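# Hang the shorts-laden hanger on the rack rail

## Task

Take the hanger that is lying inside the shorts and hang it up with the shorts kept on it. Both hanger ends must sit inside the waistband, the waistband must drape over both hanger shoulders, and the hook must stick out above. At the end both hangers must hang from the rail. The rack is loose, so it must still be standing roughly in its current spot. Release everything and move the grippers away before finishing.

## Robot and tools

Robot: two arms, left_arm and right_arm, each with a parallel gripper. Calibrated bases in the scene frame: left_arm at (-0.006, +0.325, 0) m, quat_wxyz (+1.000, 0, 0, +0.005); right_arm at (+0.045, -0.289, 0) m, quat_wxyz (+1.000, 0, 0, -0.001). Up is +z in both base frames. The arm names do not match image left and right.

Frames: the scene frame has its origin at table height, halfway between the nominal bases, +x out over the table, +z up, and left_arm toward +y. Every hand position, orientation, velocity and target an arm reports or takes is in that arm's own base frame. Fixed cameras and the table use the scene frame. The gripper's fingers point along its +z axis and spread along its y axis. end_effector_position is the point between the pads, about 1 cm short of the tips. Reported poses may be off by a few centimetres, more at long reach.

Row layout (used by every moving tool): 16 numbers, left_arm first, then right_arm, each as x, y, z (metres, absolute position in that arm's base frame), qw, qx, qy, qz (absolute orientation, w first, same frame), then opening. Both arms always appear, even if one stays still. Opening runs from -1 (shut) to +1 (fully open, 0.094 m). This row is a pose, not an offset.

execute_actions: actions is a list of actions; each action is a table of up to 15 rows, one per 1/30 s control step; a short table repeats its last row to fill 15 steps. Each action's targets must lie within 0.6 m, along each gripper axis, of where that gripper is when the action begins, or the action is rejected for both arms; if the first action fails this against the latest reported state, or any action is malformed, nothing runs. An empty actions list just reports state and images. cameras chooses images: omitted, null or ["all"] gives all, [] gives none; an unknown name invalidates the call.

move: target is one row or a list of up to 15 rows; each gripper follows a straight line from its Hand target toward its pose, turning the short way. speed is m/s per arm path (0.002 to 2.9, default 0.25; rotation up to twice that in rad/s), one value or one per target. blend (m) rounds corners at intermediate targets. opening_speed (0.2 or more, per second on the -1..1 scale) ramps the fingers. blocking=false returns after about 0.5 s while the move continues; a new move takes over from the current point. Everything stops after 10 s. Paths ignore obstacles and the other arm; grippers lag and can overshoot, worst with a nearly straight arm. Do not route a path close past an arm's own base; go around it, or the shoulder posture may flip. A changed opening in a later target is applied only after all arms settle there. The result adds a move: line with the ending (done, off_target, moving, held, fault) and acting limits; arms not named are done (within 10 mm and 2 degrees). done or off_target says nothing about contact. limits=paced means a pose was clipped, limits=held means steps were held back.

wait: seconds from 0 to 10; arms keep their last command and any running move continues. stop: brakes a running move; it needs distance to brake. zoom_image: camera (cam_head_left, cam_head_right, cam_high, cam_low, cam_left_wrist, cam_right_wrist) and region [x0, y0, x1, y1] in pixels, at most 504 by 504, from that camera's latest image. finished_scene: scene, the number of the scene being ended; irreversible.

Reading results: each arm gives end_effector_position and end_effector_quat_wxyz, Joint positions (last entry is finger gap in metres), joint velocities ("within noise" when still), Joint torques (include gravity, have offsets and noise; entries 1-3 wrap at ±28 N m), grip_measured (same scale as opening; reads up to about 2.7 mm wide when empty), Hand target, and Tool commands. Each step the commanded orientation is clipped to within 40 degrees of the measured one, so big turns take several actions; after an action the arm heads to Hand target, possibly short of your command, so send the remainder next. To hold an arm still, resend the exact pose and opening from the last result before it stopped, with the same quaternion in every row. Friction can leave a gripper a centimetre or more off target in free air. Joint ranges (rad): waist -2.618 to 3.054, shoulder 0.000 to 3.142, elbow 0.000 to 3.142 (straight at 2.901), wrist pitch -1.571 to 1.571, wrist yaw -1.571 to 1.571, wrist roll -2.094 to 2.094.

Gripping: fingers go to the commanded reading; about 0.05 below the first-contact reading the grip is at full force (about 50-64 N per pad). Close slowly on soft items like cloth. To release, command well above grip_measured.

Avoid: dropping things or letting go while they move; anything leaving the table; knocking the loose rack over or shifting it; fast contacts or targets set far beyond contact (harder pushes); the grippers or one gripper closing on the other arm (contact between arms can fail the run); the clearance check stops moves when arms crowd each other. Heat: holding loads, outstretched arms or pushing at unreachable poses warms motors; MOTOR HOT appears at 75 °C, at 90 °C the arm folds and idles, at 100 °C it collapses. Objects may occasionally get nudged by outside pushes.

Each tool is called in YAML: its name, and indented under it one key for each argument.

## Session

execute_actions:
  actions: []

zoom_image:
  camera: "cam_head_left"
  region: [170, 240, 420, 460]

zoom_image:
  camera: "cam_high"
  region: [130, 40, 340, 250]

zoom_image:
  camera: "cam_high"
  region: [300, 30, 560, 240]

Scene clock: 0.00 s.
left_arm: end_effector_position=(+0.3956, +0.0495, +0.1070) grip_measured=+1.000 end_effector_quat_wxyz=(+0.559, -0.072, +0.824, +0.065) | right_arm: end_effector_position=(+0.4041, -0.0030, +0.1227) grip_measured=+1.000 end_effector_quat_wxyz=(+0.611, -0.034, +0.791, +0.002)
Joint positions: left_arm=[0.064 1.475 0.424 0.672 -0.129 -0.023 0.094] | right_arm=[-0.052 1.517 0.385 0.874 -0.095 -0.065 0.094]
Joint velocities: within noise
Joint torques (N m): no reading
Heat: left arm: 30 °C; right arm: 29 °C.
Hand target: left_arm +0.3944, +0.0495, +0.1045; +0.553, -0.072, +0.827, +0.065 | right_arm +0.4038, -0.0029, +0.1215; +0.608, -0.034, +0.794, +0.003
Tool commands: left_gripper/opening=+1.0 right_gripper/opening=+1.0

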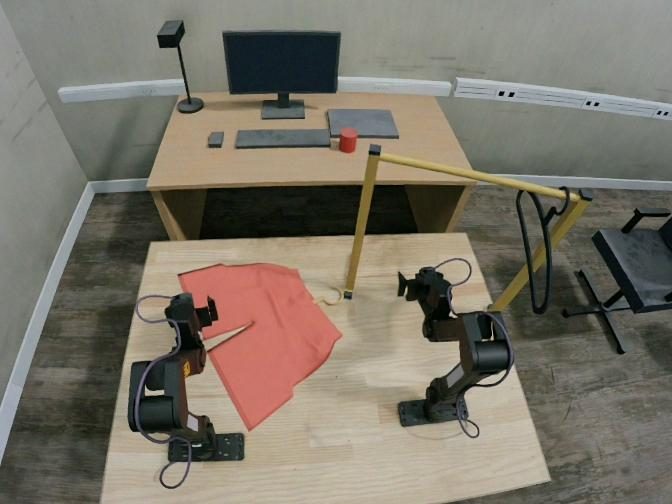

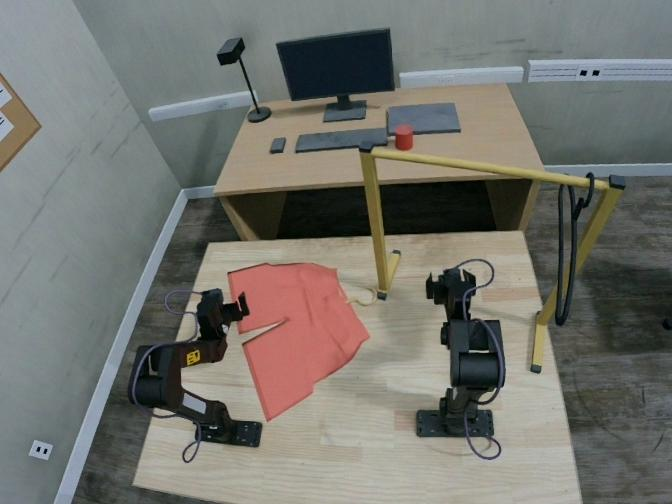

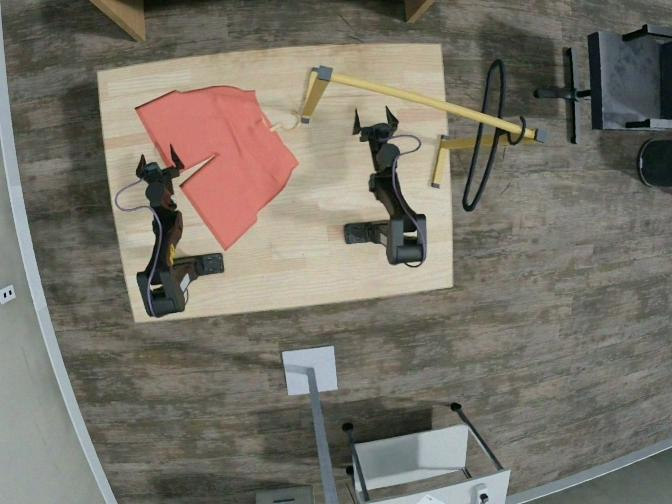

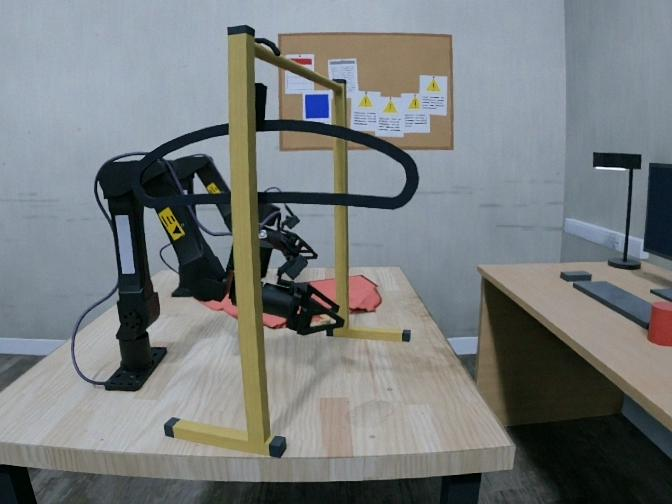

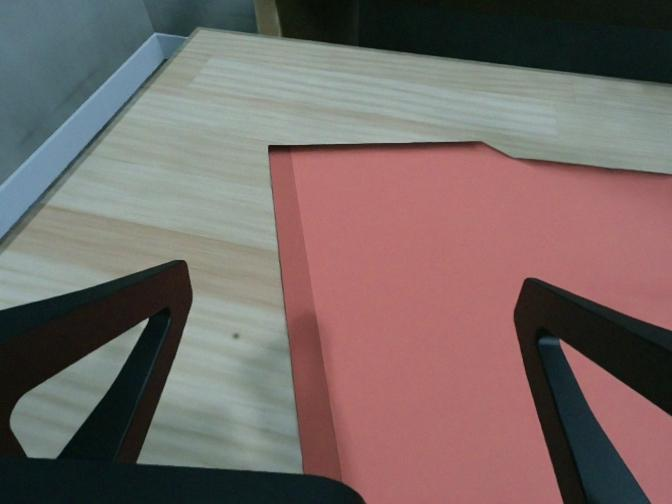

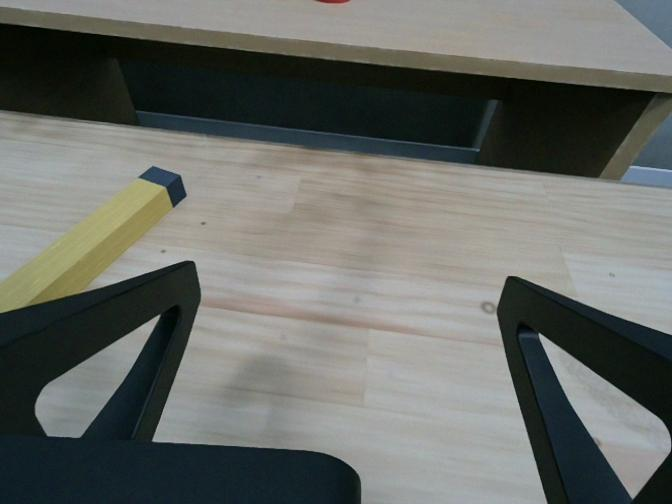

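Scaled by 2.016 from the camera's 672x504 image, which has a finer 960x720 frame.

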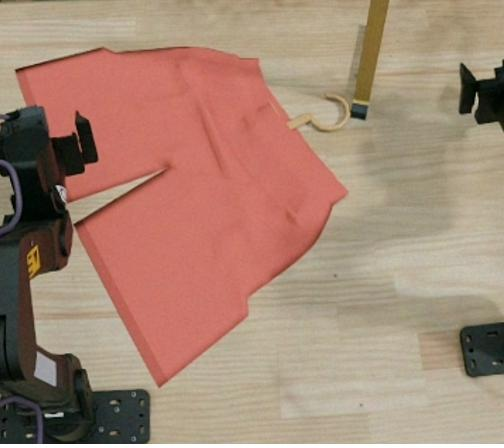

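Scaled by 2.400 from the camera's 672x504 image, which has a finer 960x720 frame.

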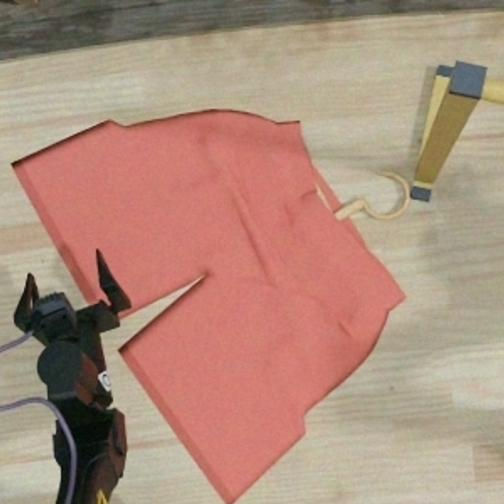

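Scaled by 1.938 from the camera's 672x504 image, which has a finer 960x720 frame.

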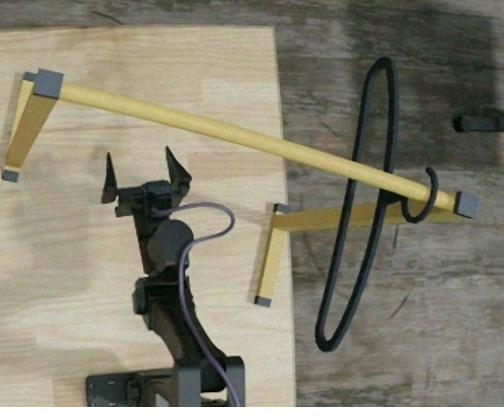

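move:
  target:
    - [0.35,-0.12,0.18,0.325,0.49,0.784,-0.203,0,0.3,-0.04,0.30,0.66,0,0.75,0,1]
    - [0.408,-0.257,0.10,0.325,0.49,0.784,-0.203,0,0.25,-0.05,0.35,0.66,0,0.75,0,1]
  blend: 0.04
  speed: 0.25
  cameras: ["cam_left_wrist","cam_high"]

Scene clock: 5.27 s.
left_arm: end_effector_position=(+0.4031, -0.2548, +0.1006) grip_measured=+0.003 end_effector_quat_wxyz=(+0.324, +0.493, +0.782, -0.202) | right_arm: end_effector_position=(+0.2538, -0.0517, +0.3420) grip_measured=+1.000 end_effector_quat_wxyz=(+0.658, +0.005, +0.753, +0.005)
Joint positions: left_arm=[-0.389 1.869 1.274 -0.337 0.49 0.57 0.047] | right_arm=[-0.601 0.577 0.808 -0.394 -0.594 -0.077 0.094]
Joint velocities: within noise
Joint torques (N m): left_arm=[-0.06 -8.7 8.34 1.17 0.25 -0.07] | right_arm=[-0.76 1.33 9.61 1.99 -0.2 -0.14]
Heat: left arm: 31 °C; right arm: 31 °C.
Hand target: left_arm +0.4078, -0.2570, +0.0999; +0.325, +0.490, +0.783, -0.203 | right_arm +0.2501, -0.0499, +0.3498; +0.661, +0.000, +0.751, +0.000
Off the commanded pose: left_arm 0.005 m, 0 deg | right_arm 0.009 m, 1 deg.
move: done
Images, in order (width x height): cam_high 672x504, cam_left_wrist 672x504.

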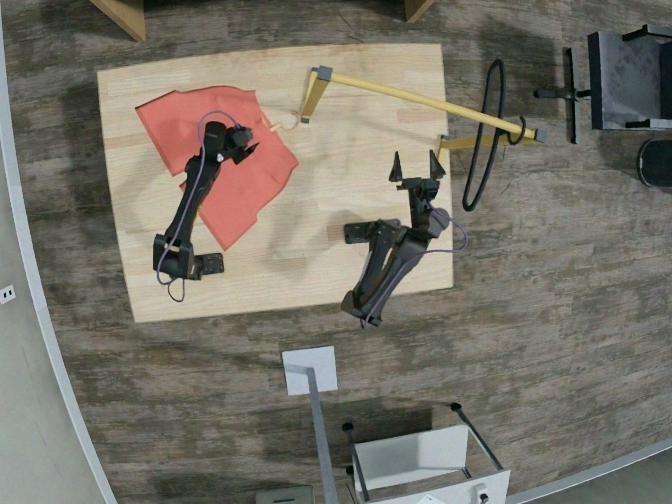

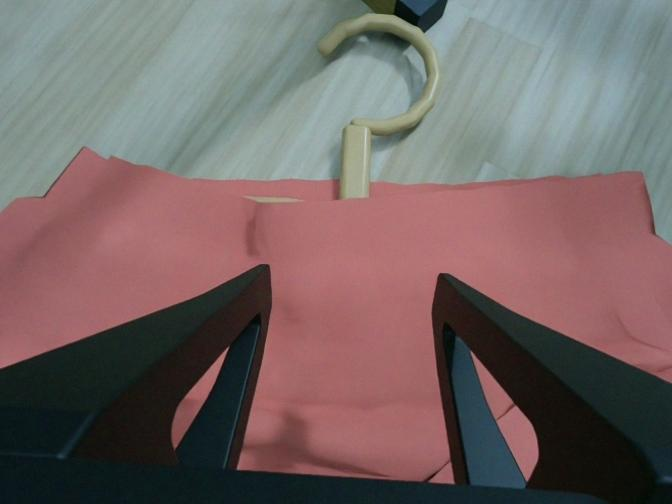

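move:
  target: [0.434,-0.328,0.020,0.325,0.49,0.784,-0.203,0,0.25,-0.05,0.35,0.66,0,0.75,0,1]
  speed: 0.1
  cameras: ["cam_left_wrist","cam_low"]

Scene clock: 7.23 s.
left_arm: end_effector_position=(+0.4318, -0.3243, +0.0266) grip_measured=+0.003 end_effector_quat_wxyz=(+0.329, +0.491, +0.781, -0.202) | right_arm: end_effector_position=(+0.2538, -0.0515, +0.3419) grip_measured=+1.000 end_effector_quat_wxyz=(+0.658, +0.005, +0.753, +0.005)
Joint positions: left_arm=[-0.513 2.174 1.39 -0.09 0.413 0.458 0.047] | right_arm=[-0.601 0.577 0.808 -0.394 -0.595 -0.077 0.094]
Joint velocities: within noise
Joint torques (N m): left_arm=[-0.5 -10.4 7.82 1.23 0.15 -0.07] | right_arm=[-0.64 1.21 9.4 1.95 -0.14 -0.13]
Heat: left arm: 32 °C; right arm: 31 °C.
Hand target: left_arm +0.4338, -0.3278, +0.0201; +0.325, +0.490, +0.783, -0.203 | right_arm +0.2501, -0.0499, +0.3499; +0.661, +0.000, +0.751, +0.000
Off the commanded pose: left_arm 0.008 m, 1 deg | right_arm 0.009 m, 1 deg.
move: done
Images, in order (width x height): cam_low 672x504, cam_left_wrist 672x504.

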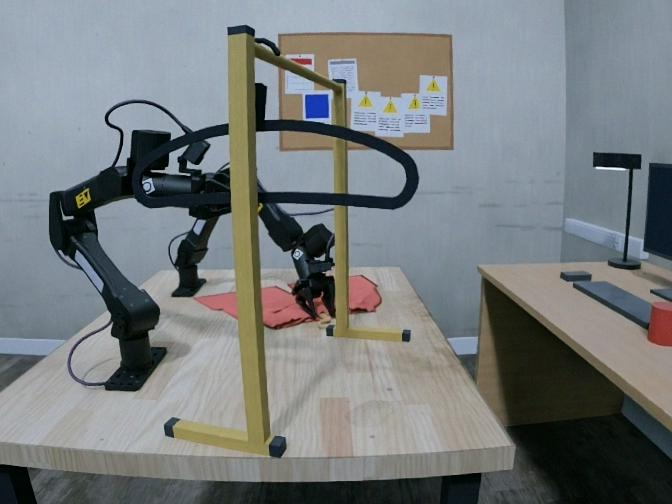

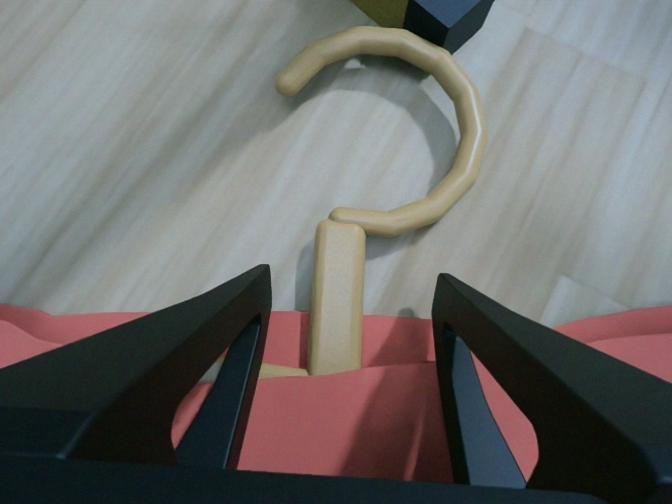

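move:
  target:
    - [0.435,-0.330,0.012,0.325,0.49,0.784,-0.203,0,0.25,-0.05,0.35,0.66,0,0.75,0,1]
    - [0.435,-0.330,0.012,0.325,0.49,0.784,-0.203,-1,0.25,-0.05,0.35,0.66,0,0.75,0,1]
  speed: 0.06
  cameras: ["cam_left_wrist"]

Scene clock: 8.73 s.
left_arm: end_effector_position=(+0.4354, -0.3259, +0.0223) grip_measured=-0.735 end_effector_quat_wxyz=(+0.335, +0.490, +0.779, -0.201) | right_arm: end_effector_position=(+0.2538, -0.0514, +0.3418) grip_measured=+1.000 end_effector_quat_wxyz=(+0.658, +0.005, +0.753, +0.005)
Joint positions: left_arm=[-0.513 2.191 1.391 -0.061 0.411 0.456 0.012] | right_arm=[-0.601 0.577 0.808 -0.395 -0.596 -0.077 0.094]
Joint velocities: within noise
Joint torques (N m): left_arm=[-0.85 -10.26 7.87 1.16 0.18 -0.08] | right_arm=[-0.76 1.42 9.54 1.94 -0.2 -0.14]
Heat: left arm: 32 °C; right arm: 32 °C.
Hand target: left_arm +0.4347, -0.3297, +0.0121; +0.325, +0.490, +0.783, -0.203 | right_arm +0.2500, -0.0498, +0.3499; +0.661, +0.000, +0.751, +0.000
Off the commanded pose: left_arm 0.011 m, 1 deg | right_arm 0.009 m, 1 deg.
move: off_target (left_arm); target 2's new opening was sent with left_arm's hand 0.011 m and 1 deg from that target
Images, in order (width x height): cam_left_wrist 672x504.

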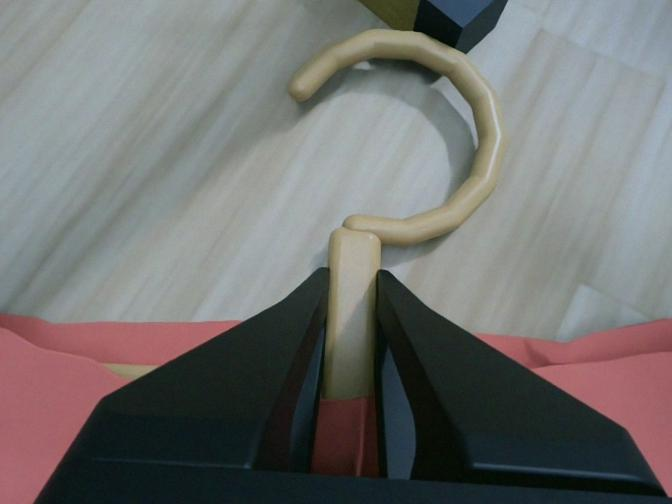

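move:
  target:
    - [0.405,-0.27,0.09,0.325,0.49,0.784,-0.203,-1,0.25,-0.05,0.35,0.66,0,0.75,0,0.2]
    - [0.34,-0.25,0.32,0.600,0.375,0.600,-0.375,-1,0.18,0.12,0.5,0.66,0,0.75,0,0.2]
    - [0.31,-0.30,0.46,0.681,0.259,0.282,-0.625,-1,0.15,0.25,0.56,0.66,0,0.75,0,0.2]
  speed: [0.12,0.15,0.15]
  blend: [0.02,0.05,0]

zoom_image:
  camera: "cam_high"
  region: [180, 60, 400, 280]

zoom_image:
  camera: "cam_low"
  region: [190, 50, 420, 300]

Scene clock: 17.37 s.
left_arm: end_effector_position=(+0.3113, -0.3010, +0.4490) grip_measured=-0.736 end_effector_quat_wxyz=(+0.668, +0.268, +0.339, -0.605) | right_arm: end_effector_position=(+0.1525, +0.2465, +0.5591) grip_measured=+0.202 end_effector_quat_wxyz=(+0.702, -0.033, +0.710, +0.049)
Joint positions: left_arm=[-0.52 1.707 1.067 1.544 0.649 -0.721 0.012] | right_arm=[1.675 1.721 2.587 -1.546 1.556 0.704 0.056]
Joint velocities: within noise
Joint torques (N m): left_arm=[-0.84 -7.01 8.51 0.93 -0.53 -0.04] | right_arm=[0.44 -3.73 5.23 1.33 0.54 -0.1]
Heat: left arm: 34 °C; right arm: 33 °C.
Hand target: left_arm +0.3097, -0.2999, +0.4599; +0.677, +0.262, +0.320, -0.608 | right_arm +0.1504, +0.2499, +0.5598; +0.706, -0.037, +0.706, +0.043
Off the commanded pose: left_arm 0.011 m, 7 deg | right_arm 0.004 m, 9 deg.
joint sent to its limit (left arm) — joint 4 (wrist pitch), upper limit. The joint targets are off in orientation, not in position.
joint sent to its limit (right arm) — joint 5 (wrist yaw), upper limit. The joint targets are off in orientation, not in position.
move: off_target (left_arm, right_arm); blend cut to 0 m at target 1

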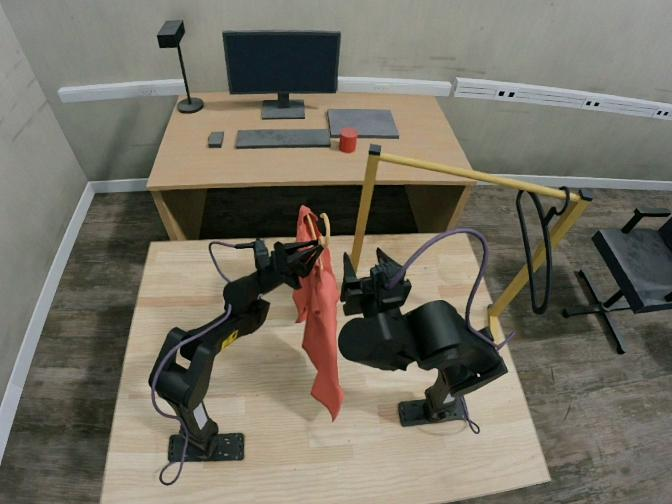

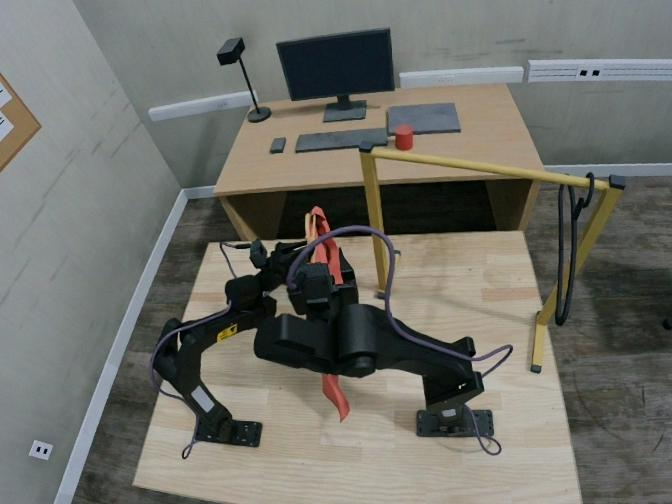

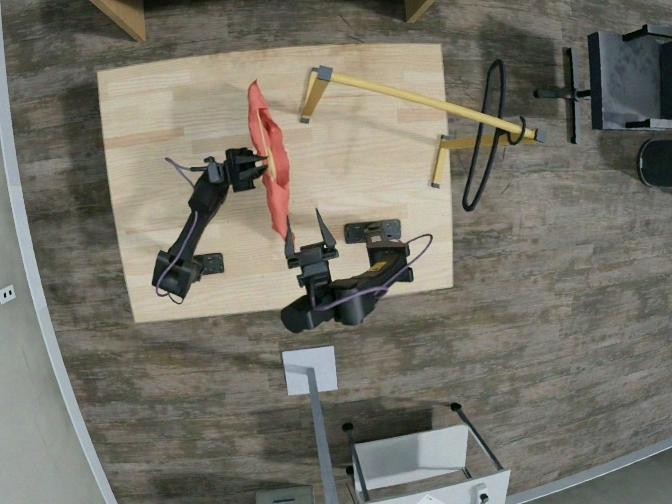

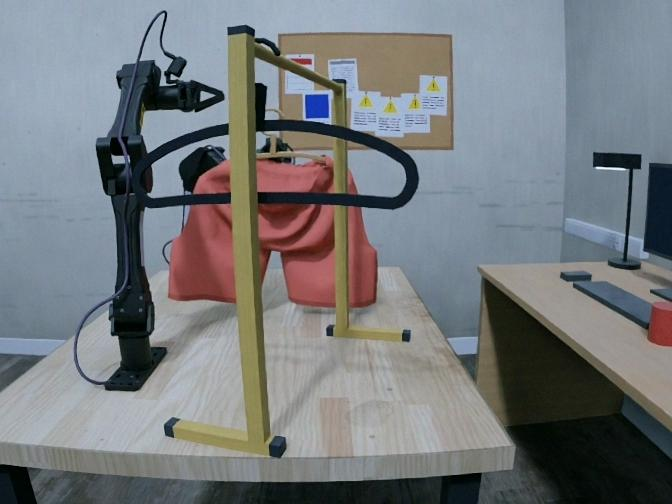

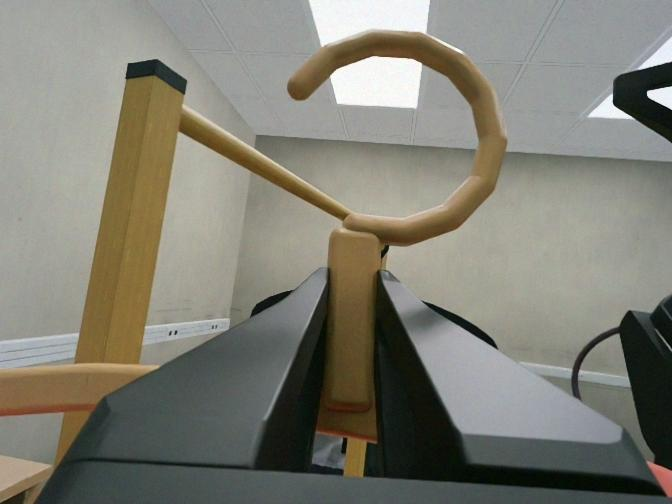

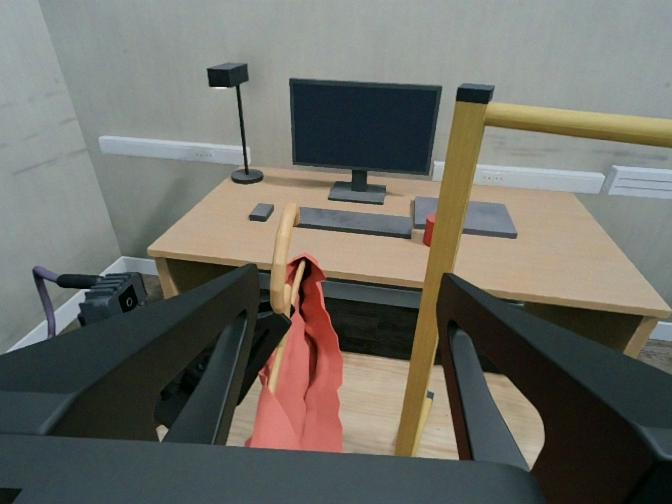

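Scaled by 2.291 from the camera's 672x504 image, which has a finer 960x720 frame.

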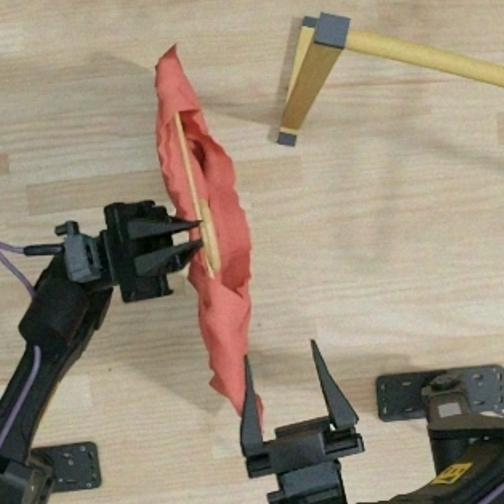

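Scaled by 2.016 from the camera's 672x504 image, which has a finer 960x720 frame.

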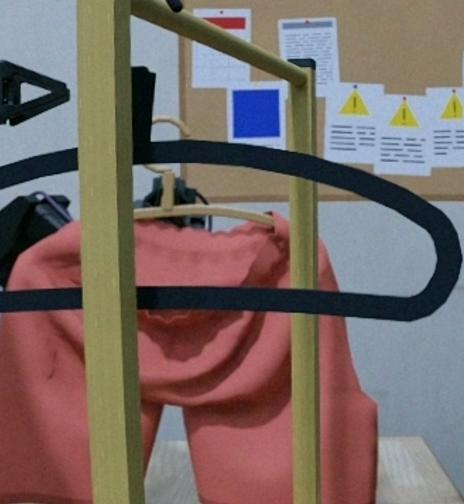

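move:
  target: [0.31,-0.30,0.46,0.681,0.259,0.282,-0.625,-1,0.165,0.297,0.525,0.642,-0.04,0.765,0.033,0.1]
  speed: 0.15
  cameras: ["cam_high","cam_left_wrist","cam_right_wrist"]

zoom_image:
  camera: "cam_high"
  region: [220, 80, 360, 260]

Scene clock: 19.37 s.
left_arm: end_effector_position=(+0.3114, -0.3010, +0.4490) grip_measured=-0.736 end_effector_quat_wxyz=(+0.668, +0.268, +0.339, -0.606) | right_arm: end_effector_position=(+0.1631, +0.2955, +0.5279) grip_measured=+0.102 end_effector_quat_wxyz=(+0.664, -0.055, +0.743, +0.062)
Joint positions: left_arm=[-0.52 1.707 1.067 1.544 0.648 -0.721 0.012] | right_arm=[1.61 1.855 2.692 -1.559 1.403 0.735 0.052]
Joint velocities: within noise
Joint torques (N m): left_arm=[-0.84 -7.06 8.5 0.94 -0.52 -0.06] | right_arm=[-0.49 -5.2 5.48 1.18 0.38 0.09]
Heat: left arm: 34 °C; right arm: 32 °C.
Hand target: left_arm +0.3097, -0.2999, +0.4599; +0.677, +0.262, +0.320, -0.608 | right_arm +0.1653, +0.2970, +0.5249; +0.664, -0.055, +0.744, +0.054
Off the commanded pose: left_arm 0.011 m, 7 deg | right_arm 0.004 m, 5 deg.
joint sent to its limit (left arm) — joint 4 (wrist pitch), upper limit. The joint targets are off in orientation, not in position.
joint sent to its limit (right arm) — joint 4 (wrist pitch), lower limit. The joint targets are off in orientation, not in position.
move: off_target (left_arm, right_arm)
Images, in order (width x height): cam_high 672x504, cam_left_wrist 672x504, cam_right_wrist 672x504.

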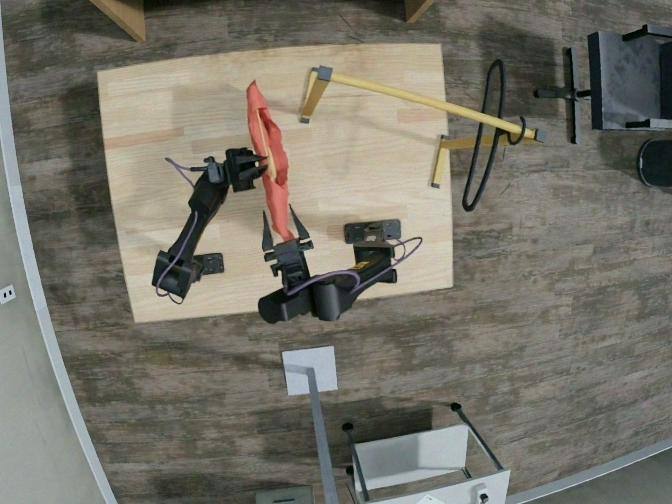

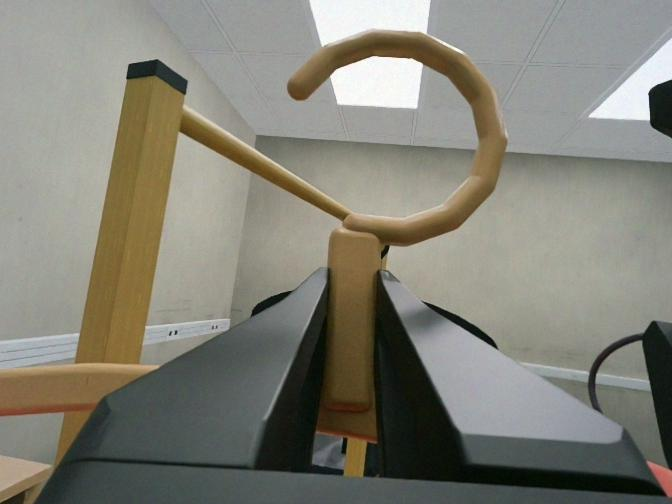

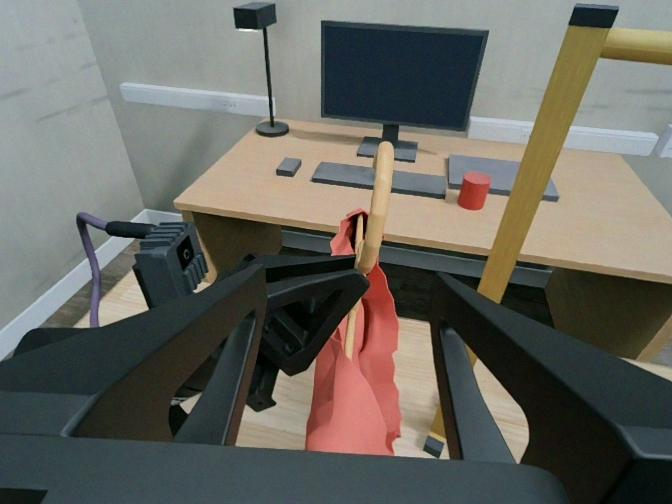

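Scaled by 2.800 from the camera's 672x504 image, which has a finer 960x720 frame.

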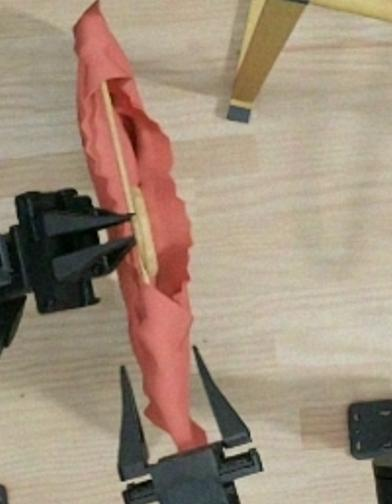

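move:
  target:
    - [0.31,-0.30,0.46,0.681,0.259,0.282,-0.625,-1,0.20,0.286,0.521,0.642,-0.04,0.765,0.033,0.1]
    - [0.31,-0.30,0.46,0.681,0.259,0.282,-0.625,-1,0.229,0.292,0.513,0.642,-0.04,0.765,0.033,0.1]
  speed: 0.09
  cameras: ["cam_high","cam_left_wrist","cam_right_wrist"]

zoom_image:
  camera: "cam_high"
  region: [220, 80, 360, 260]

Scene clock: 22.10 s.
left_arm: end_effector_position=(+0.3115, -0.3009, +0.4491) grip_measured=-0.736 end_effector_quat_wxyz=(+0.668, +0.268, +0.339, -0.606) | right_arm: end_effector_position=(+0.2288, +0.3006, +0.5104) grip_measured=+0.102 end_effector_quat_wxyz=(+0.641, -0.039, +0.766, +0.037)
Joint positions: left_arm=[-0.52 1.707 1.067 1.544 0.648 -0.721 0.012] | right_arm=[1.377 1.778 2.459 -1.222 1.222 0.52 0.052]
Joint velocities: within noise
Joint torques (N m): left_arm=[-0.81 -7.16 8.57 0.93 -0.54 -0.07] | right_arm=[-0.53 -8.83 3.67 1.65 0.31 -0.21]
Heat: left arm: 34 °C; right arm: 32 °C.
Hand target: left_arm +0.3097, -0.2999, +0.4599; +0.677, +0.262, +0.320, -0.608 | right_arm +0.2290, +0.2922, +0.5131; +0.642, -0.040, +0.765, +0.033
Off the commanded pose: left_arm 0.011 m, 7 deg | right_arm 0.009 m, 0 deg.
joint sent to its limit (left arm) — joint 4 (wrist pitch), upper limit. The joint targets are off in orientation, not in position.
move: off_target (left_arm)
Images, in order (width x height): cam_high 672x504, cam_left_wrist 672x504, cam_right_wrist 672x504.

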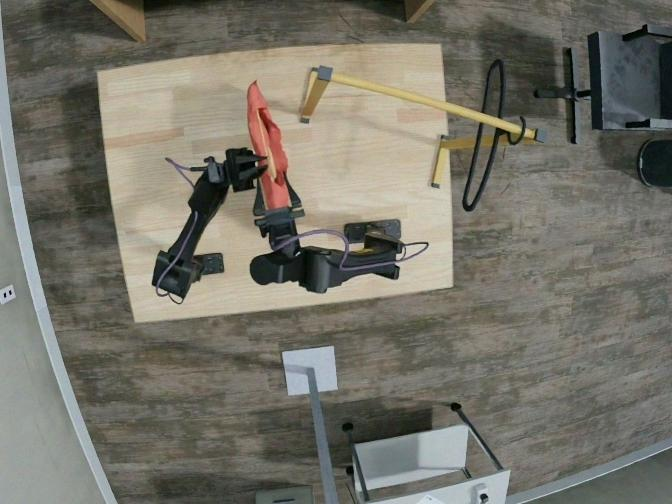

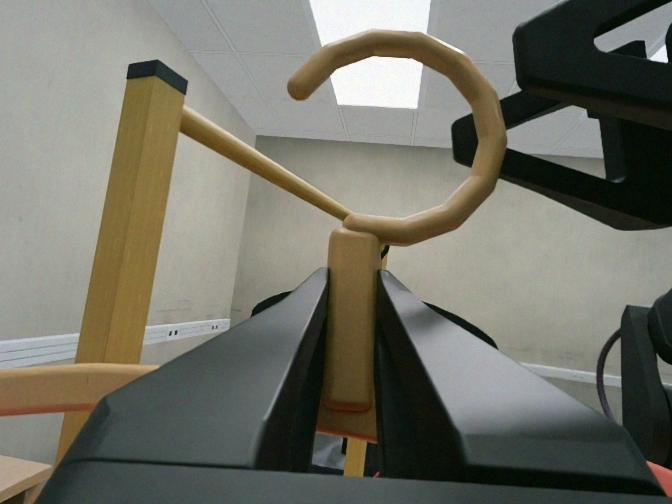

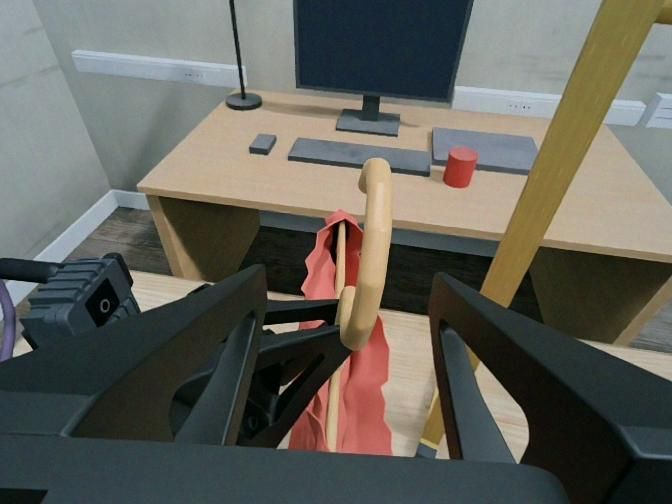

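Scaled by 2.800 from the camera's 672x504 image, which has a finer 960x720 frame.

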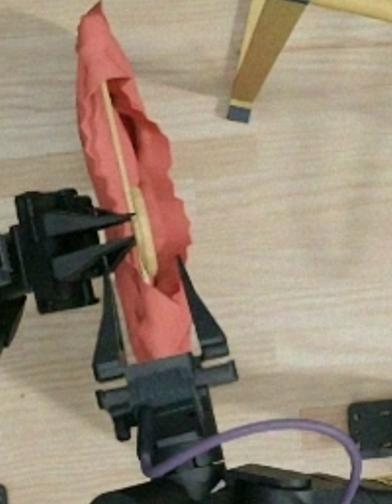

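move:
  target:
    - [0.31,-0.30,0.46,0.681,0.259,0.282,-0.625,-1,0.233,0.284,0.514,0.642,-0.04,0.765,0.033,0.1]
    - [0.31,-0.30,0.46,0.681,0.259,0.282,-0.625,-1,0.233,0.284,0.514,0.642,-0.04,0.765,0.033,-1]
  speed: 0.09
  opening_speed: 0.9
  cameras: ["cam_high","cam_left_wrist","cam_right_wrist"]

Scene clock: 24.93 s.
left_arm: end_effector_position=(+0.3111, -0.3004, +0.4504) grip_measured=-0.736 end_effector_quat_wxyz=(+0.670, +0.265, +0.337, -0.606) | right_arm: end_effector_position=(+0.2322, +0.2954, +0.5136) grip_measured=-0.875 end_effector_quat_wxyz=(+0.641, -0.036, +0.765, +0.047)
Joint positions: left_arm=[-0.522 1.707 1.067 1.549 0.64 -0.721 0.012] | right_arm=[1.359 1.734 2.4 -1.16 1.197 0.49 0.006]
Joint velocities: within noise
Joint torques (N m): left_arm=[-0.68 -7.08 8.57 0.86 -0.45 -0.03] | right_arm=[-0.88 -8.62 3.78 1.53 0.37 -0.12]
Heat: left arm: 34 °C; right arm: 32 °C.
Hand target: left_arm +0.3097, -0.3000, +0.4600; +0.678, +0.262, +0.320, -0.608 | right_arm +0.2331, +0.2844, +0.5142; +0.642, -0.040, +0.765, +0.033
Off the commanded pose: left_arm 0.010 m, 7 deg | right_arm 0.011 m, 2 deg.
joint sent to its limit (left arm) — joint 4 (wrist pitch), upper limit. The joint targets are off in orientation, not in position.
move: off_target (left_arm, right_arm)
Images, in order (width x height): cam_high 672x504, cam_left_wrist 672x504, cam_right_wrist 672x504.

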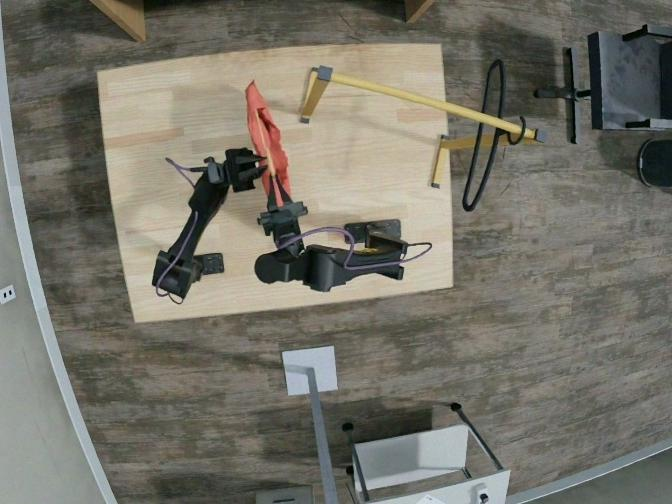

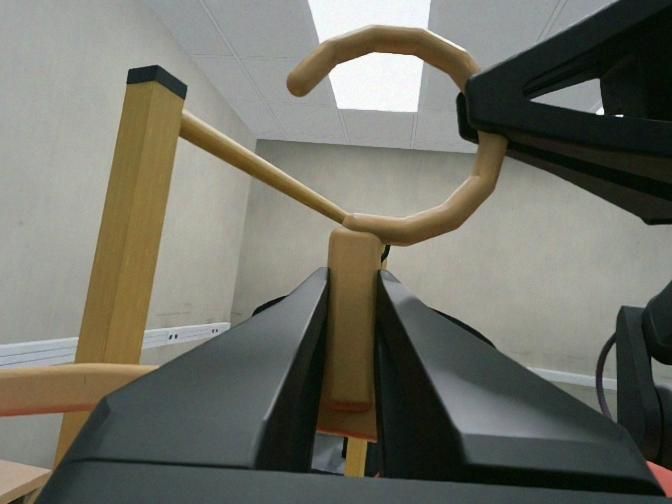

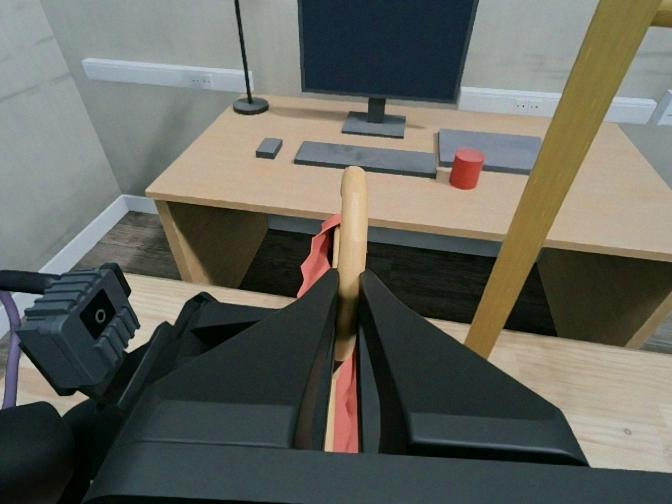

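move:
  target:
    - [0.31,-0.30,0.46,0.681,0.259,0.282,-0.625,-0.1,0.233,0.284,0.514,0.642,-0.04,0.765,0.033,-1]
    - [0.295,-0.20,0.374,0.681,0.259,0.282,-0.625,0,0.233,0.284,0.514,0.642,-0.04,0.765,0.033,-1]
    - [0.22,-0.02,0.27,0.707,0,0.707,0,0.0,0.233,0.284,0.514,0.642,-0.04,0.765,0.033,-1]
  speed: [0.12,0.12,0.25]
  opening_speed: 0.6

zoom_image:
  camera: "cam_high"
  region: [220, 50, 560, 280]

zoom_image:
  camera: "cam_low"
  region: [190, 50, 420, 300]

Scene clock: 33.20 s.
left_arm: end_effector_position=(+0.2241, -0.0211, +0.2654) grip_measured=-0.003 end_effector_quat_wxyz=(+0.707, -0.003, +0.707, -0.003) | right_arm: end_effector_position=(+0.2319, +0.2959, +0.5089) grip_measured=-0.876 end_effector_quat_wxyz=(+0.638, -0.047, +0.768, +0.039)
Joint positions: left_arm=[-0.453 0.108 0.357 -0.251 -0.453 -0.008 0.047] | right_arm=[1.359 1.734 2.394 -1.179 1.191 0.488 0.006]
Joint velocities: within noise
Joint torques (N m): left_arm=[-0.8 2.4 8.4 1.38 -0.08 0.08] | right_arm=[-0.55 -8.59 4.16 1.74 0.45 -0.13]
Heat: left arm: 34 °C; right arm: 32 °C.
Hand target: left_arm +0.2203, -0.0199, +0.2699; +0.707, +0.000, +0.707, +0.000 | right_arm +0.2329, +0.2842, +0.5141; +0.642, -0.040, +0.765, +0.033
Off the commanded pose: left_arm 0.006 m, 0 deg | right_arm 0.013 m, 1 deg.
move: off_target (right_arm); target 2's new opening was sent with left_arm's hand 0.005 m and 21 deg from that target

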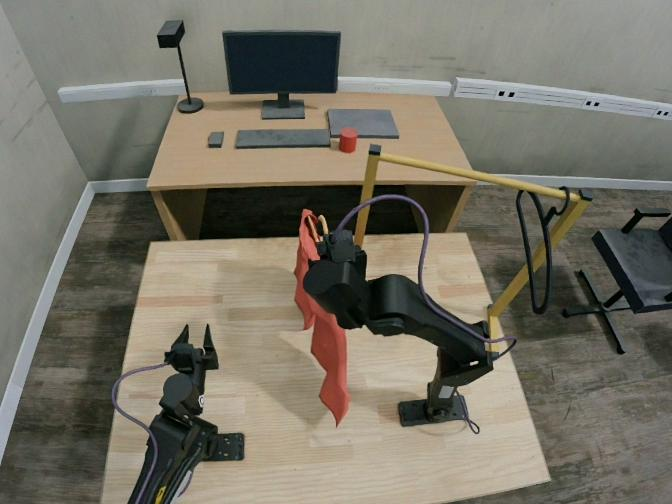

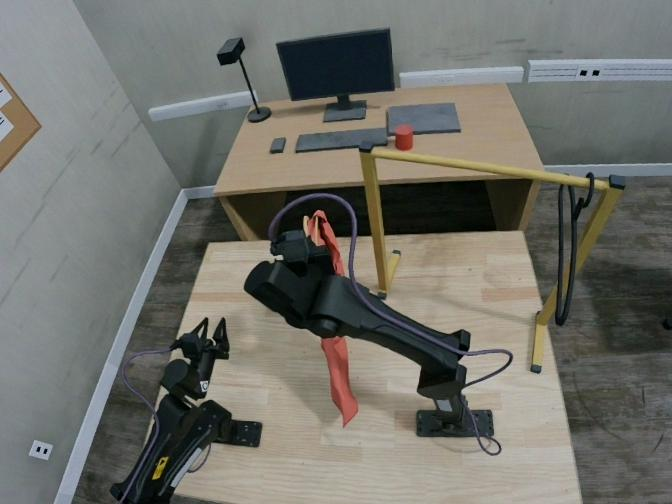

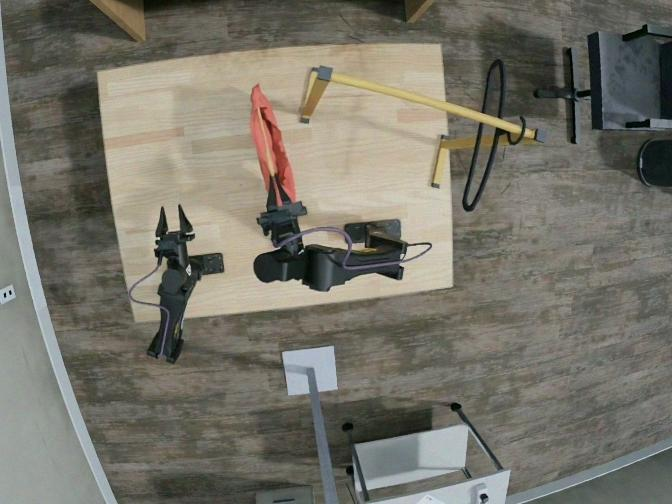

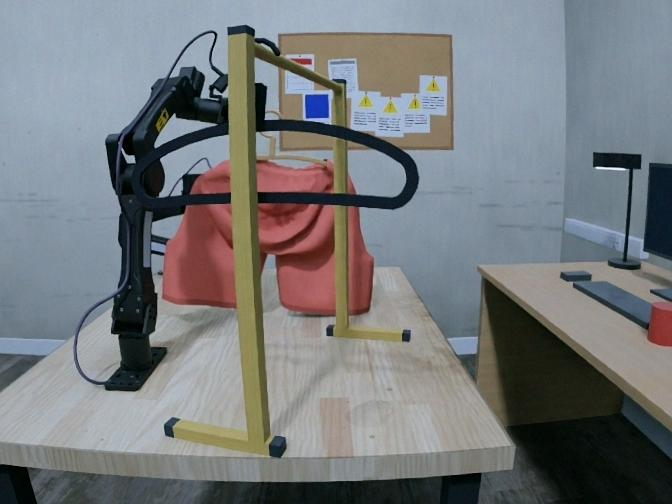

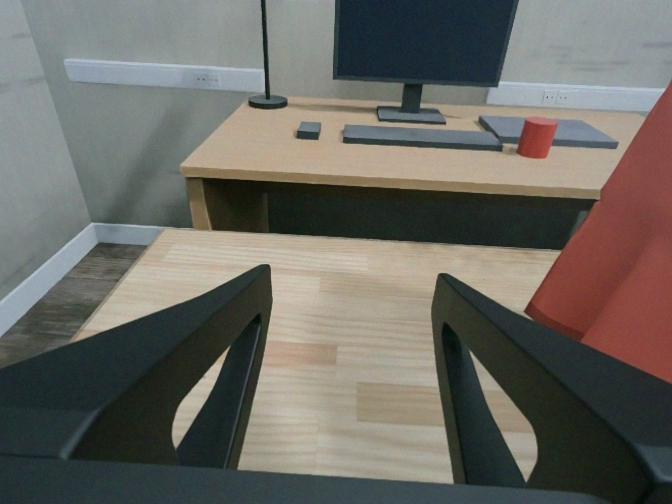

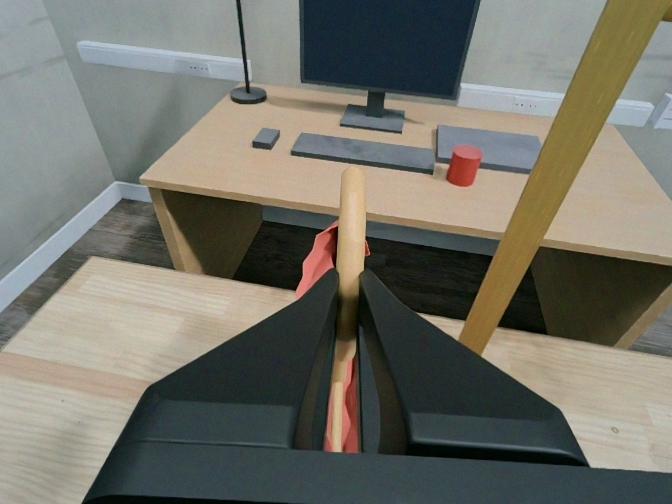

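Scaled by 1.482 from the camera's 672x504 image, which has a finer 960x720 frame.

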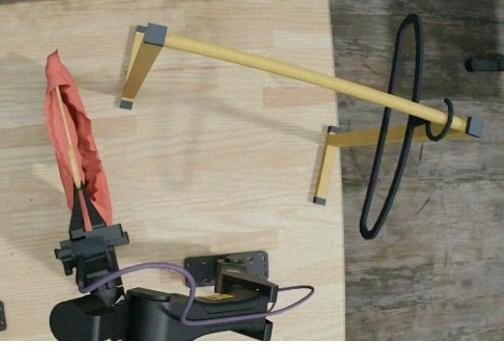

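Scaled by 2.016 from the camera's 672x504 image, which has a finer 960x720 frame.

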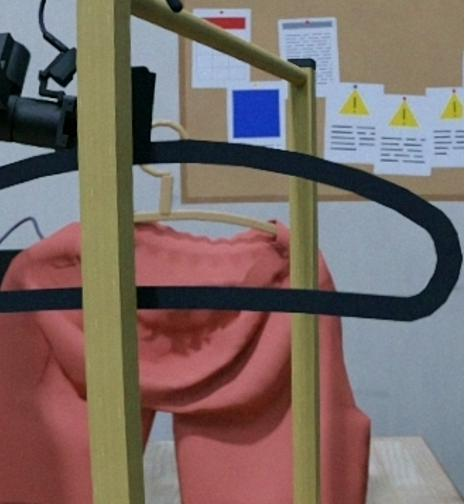

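move:
  target:
    - [0.2,0.12,0.27,0.707,0,0.707,0,0,0.20,0.22,0.565,0.585,-0.3685,0.638,0.338,-1]
    - [0.2,0.12,0.27,0.707,0,0.707,0,0,0.19,0.10,0.565,0.585,-0.3685,0.638,0.338,-1]
  speed: 0.14
  blend: 0.02
  cameras: ["cam_high","cam_low","cam_head_left"]

Scene clock: 43.03 s.
left_arm: end_effector_position=(+0.2011, +0.1195, +0.2697) grip_measured=-0.003 end_effector_quat_wxyz=(+0.707, +0.002, +0.707, +0.000) | right_arm: end_effector_position=(+0.1957, +0.0972, +0.5609) grip_measured=-0.876 end_effector_quat_wxyz=(+0.605, -0.342, +0.636, +0.336)
Joint positions: left_arm=[1.374 0.582 0.366 0.216 1.376 0.003 0.047] | right_arm=[-0.496 1.293 2.2 -1.414 -1.485 -0.492 0.006]
Joint velocities: within noise
Joint torques (N m): left_arm=[0.81 1.14 7.19 1.15 0.06 -0.01] | right_arm=[-0.12 -0.34 5.52 1.39 -0.54 -0.14]
Heat: left arm: 32 °C; right arm: 32 °C.
Hand target: left_arm +0.2000, +0.1200, +0.2700; +0.707, +0.000, +0.707, +0.000 | right_arm +0.1903, +0.1005, +0.5651; +0.608, -0.350, +0.627, +0.339
Off the commanded pose: left_arm 0.001 m, 0 deg | right_arm 0.008 m, 4 deg.
move: off_target (right_arm)
Images, in order (width x height): cam_head_left 672x504, cam_high 672x504, cam_low 672x504.

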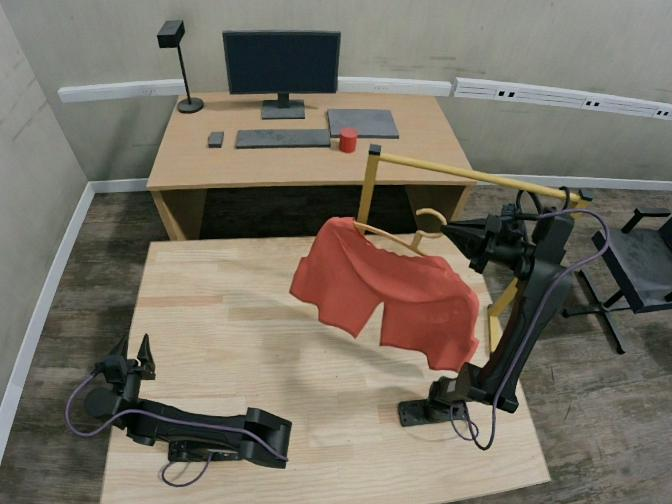

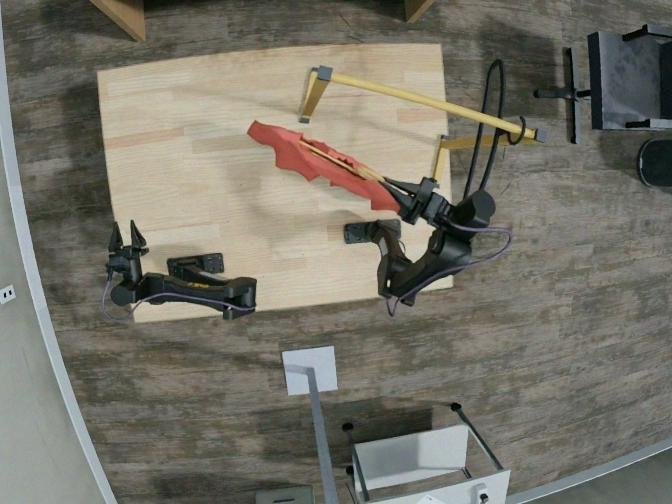

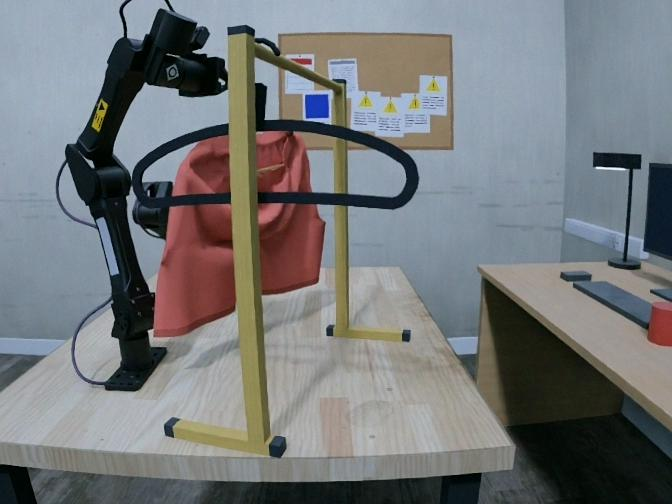

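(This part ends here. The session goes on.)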